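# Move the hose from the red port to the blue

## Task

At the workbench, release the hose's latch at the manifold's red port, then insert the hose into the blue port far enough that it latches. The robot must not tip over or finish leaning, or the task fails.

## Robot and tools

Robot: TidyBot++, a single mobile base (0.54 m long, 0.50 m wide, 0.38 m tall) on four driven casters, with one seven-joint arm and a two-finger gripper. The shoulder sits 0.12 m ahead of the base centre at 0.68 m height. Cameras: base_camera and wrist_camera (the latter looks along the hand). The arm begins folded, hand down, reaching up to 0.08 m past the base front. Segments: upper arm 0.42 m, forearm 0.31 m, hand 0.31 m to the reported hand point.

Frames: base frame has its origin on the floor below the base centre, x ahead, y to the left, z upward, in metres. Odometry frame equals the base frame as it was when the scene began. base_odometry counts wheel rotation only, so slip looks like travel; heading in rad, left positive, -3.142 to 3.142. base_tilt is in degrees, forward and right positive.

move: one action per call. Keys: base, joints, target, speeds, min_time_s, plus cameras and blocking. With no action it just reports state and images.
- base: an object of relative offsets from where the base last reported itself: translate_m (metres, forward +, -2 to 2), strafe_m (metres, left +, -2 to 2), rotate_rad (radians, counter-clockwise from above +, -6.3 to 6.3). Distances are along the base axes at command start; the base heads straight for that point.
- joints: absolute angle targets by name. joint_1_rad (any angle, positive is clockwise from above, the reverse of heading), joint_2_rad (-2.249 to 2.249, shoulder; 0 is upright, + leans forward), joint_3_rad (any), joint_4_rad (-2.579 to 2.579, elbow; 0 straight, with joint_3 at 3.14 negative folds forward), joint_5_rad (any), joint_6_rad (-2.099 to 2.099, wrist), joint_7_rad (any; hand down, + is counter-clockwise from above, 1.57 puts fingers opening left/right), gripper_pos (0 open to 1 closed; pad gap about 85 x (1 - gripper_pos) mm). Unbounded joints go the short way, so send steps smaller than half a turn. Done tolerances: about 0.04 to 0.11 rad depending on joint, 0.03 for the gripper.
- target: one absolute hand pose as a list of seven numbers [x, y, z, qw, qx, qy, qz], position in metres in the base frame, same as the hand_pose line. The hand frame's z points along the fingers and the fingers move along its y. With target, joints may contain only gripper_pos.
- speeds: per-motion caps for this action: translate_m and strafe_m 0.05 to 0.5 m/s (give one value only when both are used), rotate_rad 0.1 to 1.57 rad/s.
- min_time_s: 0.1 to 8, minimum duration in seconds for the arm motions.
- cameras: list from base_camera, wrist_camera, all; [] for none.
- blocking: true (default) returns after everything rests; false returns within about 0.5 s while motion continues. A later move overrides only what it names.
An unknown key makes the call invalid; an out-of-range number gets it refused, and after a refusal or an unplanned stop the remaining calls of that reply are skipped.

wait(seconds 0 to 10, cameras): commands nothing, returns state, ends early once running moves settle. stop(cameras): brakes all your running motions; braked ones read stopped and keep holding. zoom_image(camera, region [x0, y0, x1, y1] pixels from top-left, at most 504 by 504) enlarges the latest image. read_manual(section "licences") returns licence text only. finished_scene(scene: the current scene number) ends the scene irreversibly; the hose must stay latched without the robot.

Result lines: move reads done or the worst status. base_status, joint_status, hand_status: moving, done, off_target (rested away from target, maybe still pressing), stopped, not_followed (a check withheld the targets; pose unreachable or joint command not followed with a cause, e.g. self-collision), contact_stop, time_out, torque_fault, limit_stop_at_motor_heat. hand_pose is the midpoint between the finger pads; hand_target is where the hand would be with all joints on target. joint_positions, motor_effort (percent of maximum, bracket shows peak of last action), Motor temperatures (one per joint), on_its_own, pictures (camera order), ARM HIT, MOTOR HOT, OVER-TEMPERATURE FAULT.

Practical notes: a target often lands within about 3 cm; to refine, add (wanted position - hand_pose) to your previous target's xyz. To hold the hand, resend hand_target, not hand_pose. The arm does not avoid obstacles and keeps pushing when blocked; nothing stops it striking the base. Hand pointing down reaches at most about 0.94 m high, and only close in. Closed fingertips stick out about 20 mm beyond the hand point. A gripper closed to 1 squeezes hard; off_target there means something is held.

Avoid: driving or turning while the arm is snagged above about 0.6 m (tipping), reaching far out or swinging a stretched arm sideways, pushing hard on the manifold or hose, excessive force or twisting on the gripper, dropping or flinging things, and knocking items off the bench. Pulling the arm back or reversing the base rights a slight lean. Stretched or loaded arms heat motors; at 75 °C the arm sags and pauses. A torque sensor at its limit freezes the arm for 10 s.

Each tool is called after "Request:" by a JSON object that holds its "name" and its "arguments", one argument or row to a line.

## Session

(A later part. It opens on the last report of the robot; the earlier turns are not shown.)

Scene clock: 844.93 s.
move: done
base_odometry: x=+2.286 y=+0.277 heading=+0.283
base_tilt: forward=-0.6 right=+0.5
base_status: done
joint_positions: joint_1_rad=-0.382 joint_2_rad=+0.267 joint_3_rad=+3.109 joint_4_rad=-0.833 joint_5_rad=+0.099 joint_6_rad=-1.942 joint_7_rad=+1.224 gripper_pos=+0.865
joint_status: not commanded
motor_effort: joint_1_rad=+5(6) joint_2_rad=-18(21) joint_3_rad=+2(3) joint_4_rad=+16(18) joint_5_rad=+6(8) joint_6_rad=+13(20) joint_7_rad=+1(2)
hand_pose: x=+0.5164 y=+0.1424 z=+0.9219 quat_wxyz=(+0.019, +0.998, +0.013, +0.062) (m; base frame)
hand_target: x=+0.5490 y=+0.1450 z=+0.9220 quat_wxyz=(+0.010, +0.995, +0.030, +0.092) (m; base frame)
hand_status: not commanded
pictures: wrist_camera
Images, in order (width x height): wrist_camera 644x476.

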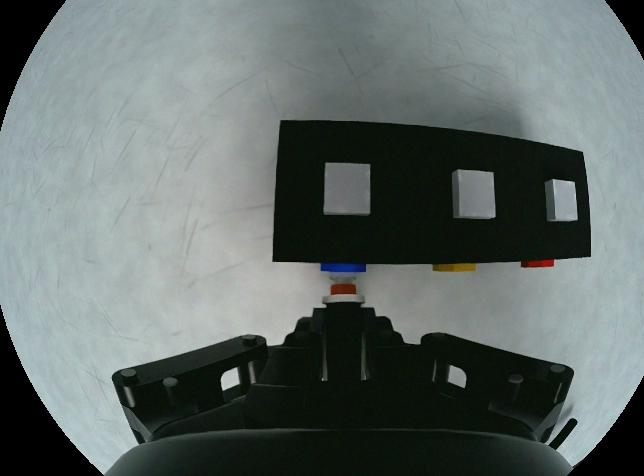

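Request:
{"name": "move", "arguments": {
  "target": [0.575, 0.145, 0.918, 0.01, 0.98, 0.02, 0.195],
  "min_time_s": 1.5,
  "cameras": ["wrist_camera"]
}}

Request:
{"name": "zoom_image", "arguments": {
  "camera": "wrist_camera",
  "region": [270, 200, 420, 320]
}}

Scene clock: 849.50 s.
move: off_target
base_odometry: x=+2.286 y=+0.277 heading=+0.283
base_tilt: forward=-0.6 right=+0.5
base_status: not commanded
joint_positions: joint_1_rad=-0.379 joint_2_rad=+0.143 joint_3_rad=+3.087 joint_4_rad=-1.035 joint_5_rad=+0.120 joint_6_rad=-1.737 joint_7_rad=+1.224 gripper_pos=+0.865
joint_status: not commanded
motor_effort: joint_1_rad=+0(5) joint_2_rad=-12(18) joint_3_rad=+0(3) joint_4_rad=+17(17) joint_5_rad=+2(6) joint_6_rad=+17(17) joint_7_rad=+2(2)
hand_pose: x=+0.5145 y=+0.1420 z=+0.9171 quat_wxyz=(+0.007, +0.992, +0.026, +0.125) (m; base frame)
hand_target: x=+0.5750 y=+0.1450 z=+0.9180 quat_wxyz=(+0.010, +0.981, +0.020, +0.195) (m; base frame)
hand_status: off_target (0.061 m and 8.2 deg from the pose sent, 0.059 m and 15.5 deg at the start)
pictures: wrist_camera
Images, in order (width x height): wrist_camera 644x476.

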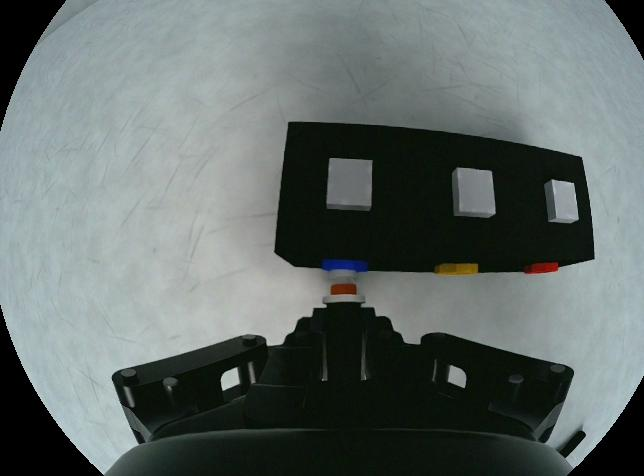

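Scaled by 3.360.

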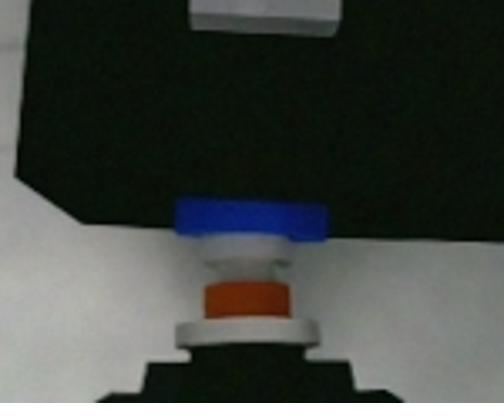

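Request:
{"name": "move", "arguments": {
  "base": {"translate_m": 0.02},
  "speeds": {"translate_m": 0.05},
  "target": [0.575, 0.142, 0.918, 0.01, 0.98, -0.01, 0.195],
  "min_time_s": 1
}}

Request:
{"name": "move", "arguments": {
  "target": [0.60, 0.142, 0.918, 0.01, 0.97, -0.01, 0.24],
  "min_time_s": 1,
  "cameras": ["wrist_camera"]
}}

Request:
{"name": "zoom_image", "arguments": {
  "camera": "wrist_camera",
  "region": [270, 200, 420, 320]
}}

Scene clock: 857.27 s.
move: off_target
base_odometry: x=+2.305 y=+0.282 heading=+0.283
base_tilt: forward=-0.6 right=+0.5
base_status: done
joint_positions: joint_1_rad=-0.379 joint_2_rad=+0.118 joint_3_rad=+3.075 joint_4_rad=-1.064 joint_5_rad=+0.120 joint_6_rad=-1.741 joint_7_rad=+1.214 gripper_pos=+0.865
joint_status: not commanded
motor_effort: joint_1_rad=+3(5) joint_2_rad=-8(14) joint_3_rad=+3(3) joint_4_rad=+19(21) joint_5_rad=+7(8) joint_6_rad=+22(29) joint_7_rad=+1(2)
hand_pose: x=+0.5019 y=+0.1415 z=+0.9168 quat_wxyz=(+0.007, +0.992, +0.027, +0.121) (m; base frame)
hand_target: x=+0.5750 y=+0.1420 z=+0.9180 quat_wxyz=(+0.010, +0.981, -0.010, +0.195) (m; base frame)
hand_status: off_target (0.073 m and 9.5 deg from the pose sent, 0.061 m and 9.2 deg at the start)
pictures: none

Scene clock: 858.57 s.
move: off_target
base_odometry: x=+2.305 y=+0.282 heading=+0.283
base_tilt: forward=-0.6 right=+0.5
base_status: not commanded
joint_positions: joint_1_rad=-0.379 joint_2_rad=+0.094 joint_3_rad=+3.071 joint_4_rad=-1.103 joint_5_rad=+0.125 joint_6_rad=-1.698 joint_7_rad=+1.200 gripper_pos=+0.865
joint_status: not commanded
motor_effort: joint_1_rad=+5(5) joint_2_rad=-4(8) joint_3_rad=+3(3) joint_4_rad=+19(19) joint_5_rad=+7(8) joint_6_rad=+26(26) joint_7_rad=+2(2)
hand_pose: x=+0.5021 y=+0.1415 z=+0.9156 quat_wxyz=(+0.004, +0.991, +0.023, +0.135) (m; base frame)
hand_target: x=+0.6000 y=+0.1420 z=+0.9180 quat_wxyz=(+0.010, +0.971, -0.010, +0.240) (m; base frame)
hand_status: off_target (0.098 m and 12.8 deg from the pose sent, 0.098 m and 14.5 deg at the start)
pictures: wrist_camera
Images, in order (width x height): wrist_camera 644x476.

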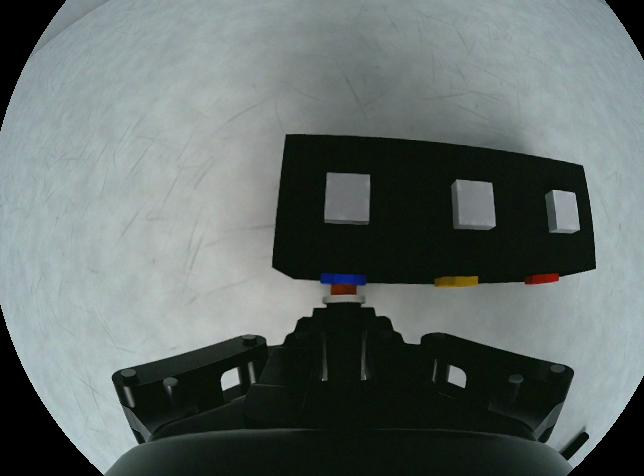

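Scaled by 3.360.

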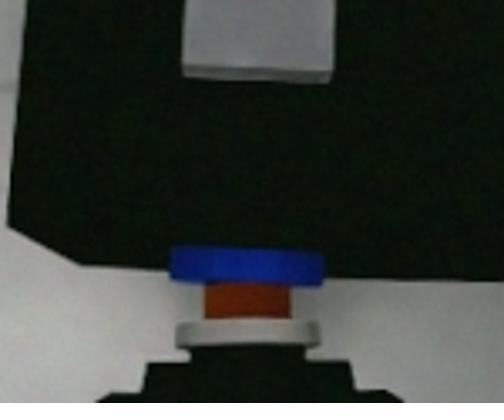

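Good, in progress. Keep pushing with base.

Request:
{"name": "move", "arguments": {
  "base": {"translate_m": 0.015},
  "speeds": {"translate_m": 0.05},
  "cameras": ["wrist_camera"]
}}

Request:
{"name": "zoom_image", "arguments": {
  "camera": "wrist_camera",
  "region": [270, 200, 420, 320]
}}

Scene clock: 862.40 s.
move: done
base_odometry: x=+2.319 y=+0.286 heading=+0.283
base_tilt: forward=-0.6 right=+0.5
base_status: done
joint_positions: joint_1_rad=-0.381 joint_2_rad=+0.068 joint_3_rad=+3.060 joint_4_rad=-1.133 joint_5_rad=+0.125 joint_6_rad=-1.697 joint_7_rad=+1.194 gripper_pos=+0.865
joint_status: not commanded
motor_effort: joint_1_rad=+5(7) joint_2_rad=-1(5) joint_3_rad=+5(5) joint_4_rad=+22(23) joint_5_rad=+9(11) joint_6_rad=+34(40) joint_7_rad=+3(3)
hand_pose: x=+0.4893 y=+0.1416 z=+0.9153 quat_wxyz=(+0.004, +0.991, +0.027, +0.134) (m; base frame)
hand_target: x=+0.6000 y=+0.1420 z=+0.9180 quat_wxyz=(+0.010, +0.971, -0.010, +0.240) (m; base frame)
hand_status: not commanded
pictures: wrist_camera
Images, in order (width x height): wrist_camera 644x476.

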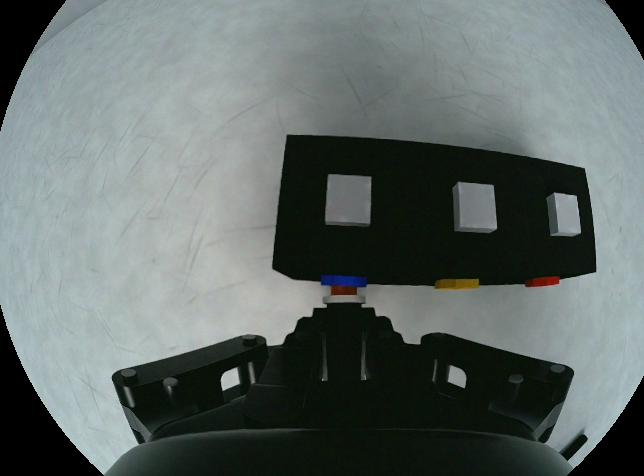

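Scaled by 3.360.

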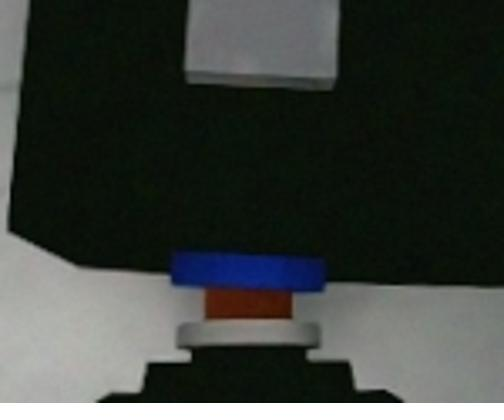

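Request:
{"name": "move", "arguments": {
  "target": [0.64, 0.138, 0.918, 0.01, 0.955, -0.03, 0.295],
  "min_time_s": 1.5,
  "cameras": ["wrist_camera"]
}}

Request:
{"name": "zoom_image", "arguments": {
  "camera": "wrist_camera",
  "region": [270, 200, 420, 320]
}}

Scene clock: 868.20 s.
move: off_target
base_odometry: x=+2.318 y=+0.286 heading=+0.283
base_tilt: forward=-0.6 right=+0.5
base_status: not commanded
joint_positions: joint_1_rad=-0.389 joint_2_rad=+0.055 joint_3_rad=+3.060 joint_4_rad=-1.166 joint_5_rad=+0.141 joint_6_rad=-1.650 joint_7_rad=+1.142 gripper_pos=+0.865
joint_status: not commanded
motor_effort: joint_1_rad=+6(7) joint_2_rad=+4(5) joint_3_rad=+6(6) joint_4_rad=+22(22) joint_5_rad=+11(13) joint_6_rad=+39(39) joint_7_rad=+2(3)
hand_pose: x=+0.4948 y=+0.1426 z=+0.9124 quat_wxyz=(+0.002, +0.989, +0.006, +0.150) (m; base frame)
hand_target: x=+0.6400 y=+0.1380 z=+0.9180 quat_wxyz=(+0.010, +0.955, -0.030, +0.295) (m; base frame)
hand_status: off_target (0.145 m and 17.6 deg from the pose sent, 0.151 m and 20.0 deg at the start)
pictures: wrist_camera
Images, in order (width x height): wrist_camera 644x476.

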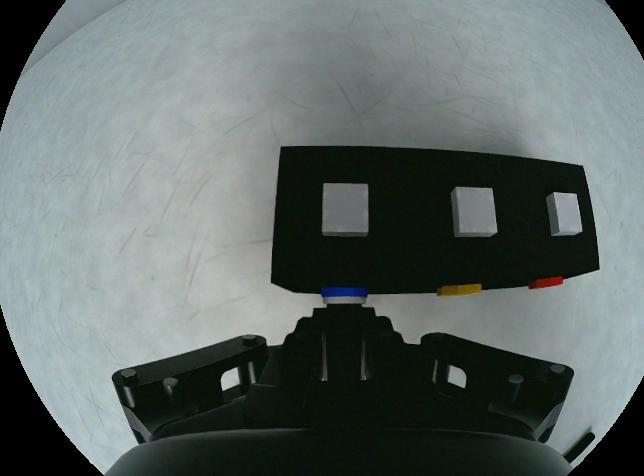

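Scaled by 3.360.

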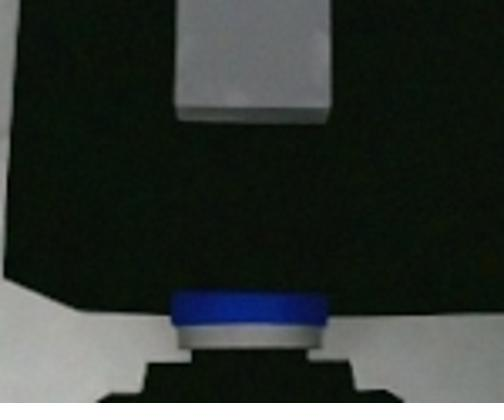

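Flange flush: latched. Unload, then open.

Request:
{"name": "move", "arguments": {
  "target": [0.505, 0.138, 0.916, 0.01, 0.985, -0.01, 0.16],
  "min_time_s": 1.5,
  "cameras": ["wrist_camera"]
}}

Request:
{"name": "move", "arguments": {
  "joints": {"gripper_pos": 0.5},
  "cameras": ["wrist_camera"]
}}

Scene clock: 872.77 s.
move: done
base_odometry: x=+2.319 y=+0.286 heading=+0.283
base_tilt: forward=-0.6 right=+0.5
base_status: not commanded
joint_positions: joint_1_rad=-0.337 joint_2_rad=+0.051 joint_3_rad=+3.003 joint_4_rad=-1.167 joint_5_rad=+0.142 joint_6_rad=-1.652 joint_7_rad=+1.142 gripper_pos=+0.865
joint_status: not commanded
motor_effort: joint_1_rad=+0(7) joint_2_rad=-11(11) joint_3_rad=-1(6) joint_4_rad=+17(22) joint_5_rad=+1(12) joint_6_rad=+13(39) joint_7_rad=+2(3)
hand_pose: x=+0.4921 y=+0.1426 z=+0.9133 quat_wxyz=(+0.000, +0.989, +0.008, +0.150) (m; base frame)
hand_target: x=+0.5050 y=+0.1380 z=+0.9160 quat_wxyz=(+0.010, +0.987, -0.010, +0.160) (m; base frame)
hand_status: done (0.014 m and 2.6 deg from the pose sent, 0.012 m and 2.3 deg at the start)
pictures: wrist_camera
Images, in order (width x height): wrist_camera 644x476.

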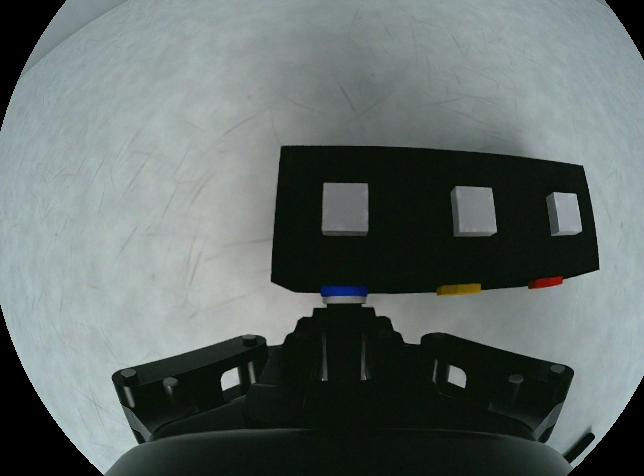

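Scene clock: 873.60 s.
move: done
base_odometry: x=+2.319 y=+0.286 heading=+0.283
base_tilt: forward=-0.6 right=+0.5
base_status: not commanded
joint_positions: joint_1_rad=-0.337 joint_2_rad=+0.062 joint_3_rad=+3.003 joint_4_rad=-1.166 joint_5_rad=+0.142 joint_6_rad=-1.641 joint_7_rad=+1.142 gripper_pos=+0.500
joint_status: all done
motor_effort: joint_1_rad=+1(1) joint_2_rad=-16(18) joint_3_rad=-1(1) joint_4_rad=+15(17) joint_5_rad=+2(2) joint_6_rad=+4(13) joint_7_rad=+1(2)
hand_pose: x=+0.4976 y=+0.1450 z=+0.9105 quat_wxyz=(-0.001, +0.989, +0.008, +0.150) (m; base frame)
hand_target: x=+0.5050 y=+0.1380 z=+0.9160 quat_wxyz=(+0.010, +0.987, -0.010, +0.160) (m; base frame)
hand_status: not commanded
pictures: wrist_camera
Images, in order (width x height): wrist_camera 644x476.

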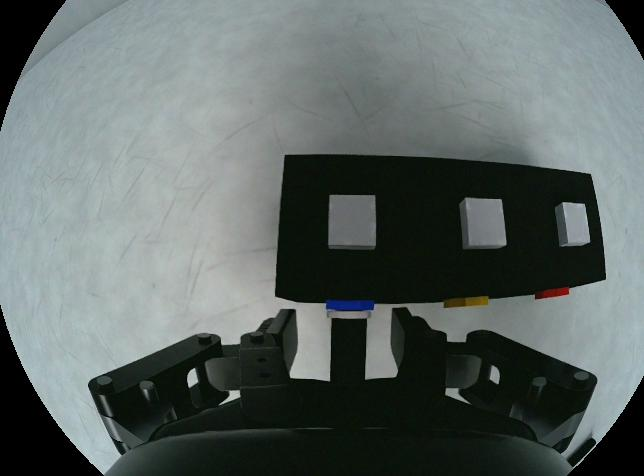

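Latched. Raise the hand straight up, clear of the hose, then back off.

Request:
{"name": "move", "arguments": {
  "target": [0.495, 0.138, 0.985, 0.01, 0.985, -0.01, 0.16],
  "min_time_s": 1.5
}}

Request:
{"name": "move", "arguments": {
  "base": {"translate_m": -0.1},
  "speeds": {"translate_m": 0.2},
  "cameras": ["wrist_camera"]
}}

Scene clock: 878.50 s.
move: done
base_odometry: x=+2.319 y=+0.286 heading=+0.283
base_tilt: forward=-0.6 right=+0.5
base_status: not commanded
joint_positions: joint_1_rad=-0.392 joint_2_rad=+0.111 joint_3_rad=+3.026 joint_4_rad=-0.847 joint_5_rad=+0.142 joint_6_rad=-1.853 joint_7_rad=+1.142 gripper_pos=+0.500
joint_status: not commanded
motor_effort: joint_1_rad=+0(2) joint_2_rad=-17(17) joint_3_rad=+0(2) joint_4_rad=+13(16) joint_5_rad=+1(2) joint_6_rad=+4(5) joint_7_rad=+1(2)
hand_pose: x=+0.4916 y=+0.1560 z=+0.9887 quat_wxyz=(-0.023, +0.985, +0.007, +0.173) (m; base frame)
hand_target: x=+0.4950 y=+0.1380 z=+0.9850 quat_wxyz=(+0.010, +0.987, -0.010, +0.160) (m; base frame)
hand_status: done (0.019 m and 4.5 deg from the pose sent, 0.075 m and 2.7 deg at the start)
pictures: none

Scene clock: 879.70 s.
move: done
base_odometry: x=+2.223 y=+0.258 heading=+0.283
base_tilt: forward=-0.6 right=+0.5
base_status: done
joint_positions: joint_1_rad=-0.398 joint_2_rad=+0.124 joint_3_rad=+3.029 joint_4_rad=-0.846 joint_5_rad=+0.145 joint_6_rad=-1.859 joint_7_rad=+1.142 gripper_pos=+0.500
joint_status: not commanded
motor_effort: joint_1_rad=+0(2) joint_2_rad=-17(20) joint_3_rad=-1(2) joint_4_rad=+13(14) joint_5_rad=+1(2) joint_6_rad=+4(5) joint_7_rad=+1(2)
hand_pose: x=+0.4937 y=+0.1568 z=+0.9833 quat_wxyz=(-0.018, +0.986, +0.008, +0.165) (m; base frame)
hand_target: x=+0.4950 y=+0.1380 z=+0.9850 quat_wxyz=(+0.010, +0.987, -0.010, +0.160) (m; base frame)
hand_status: not commanded
pictures: wrist_camera
Images, in order (width x height): wrist_camera 644x476.

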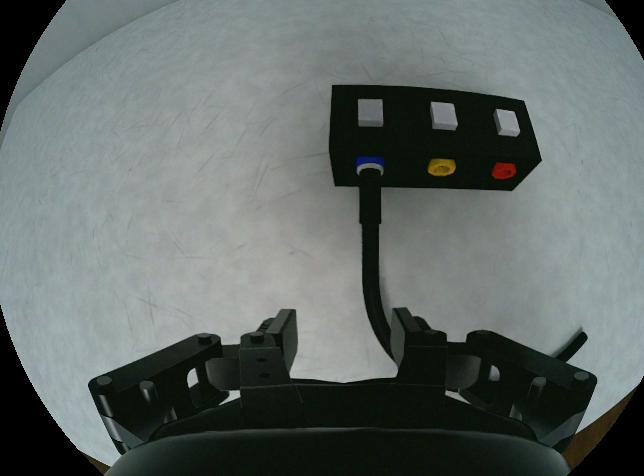

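Plugged straight in and held.

Request:
{"name": "finished_scene", "arguments": {
  "scene": 1
}}

The scene is finished: the task was done.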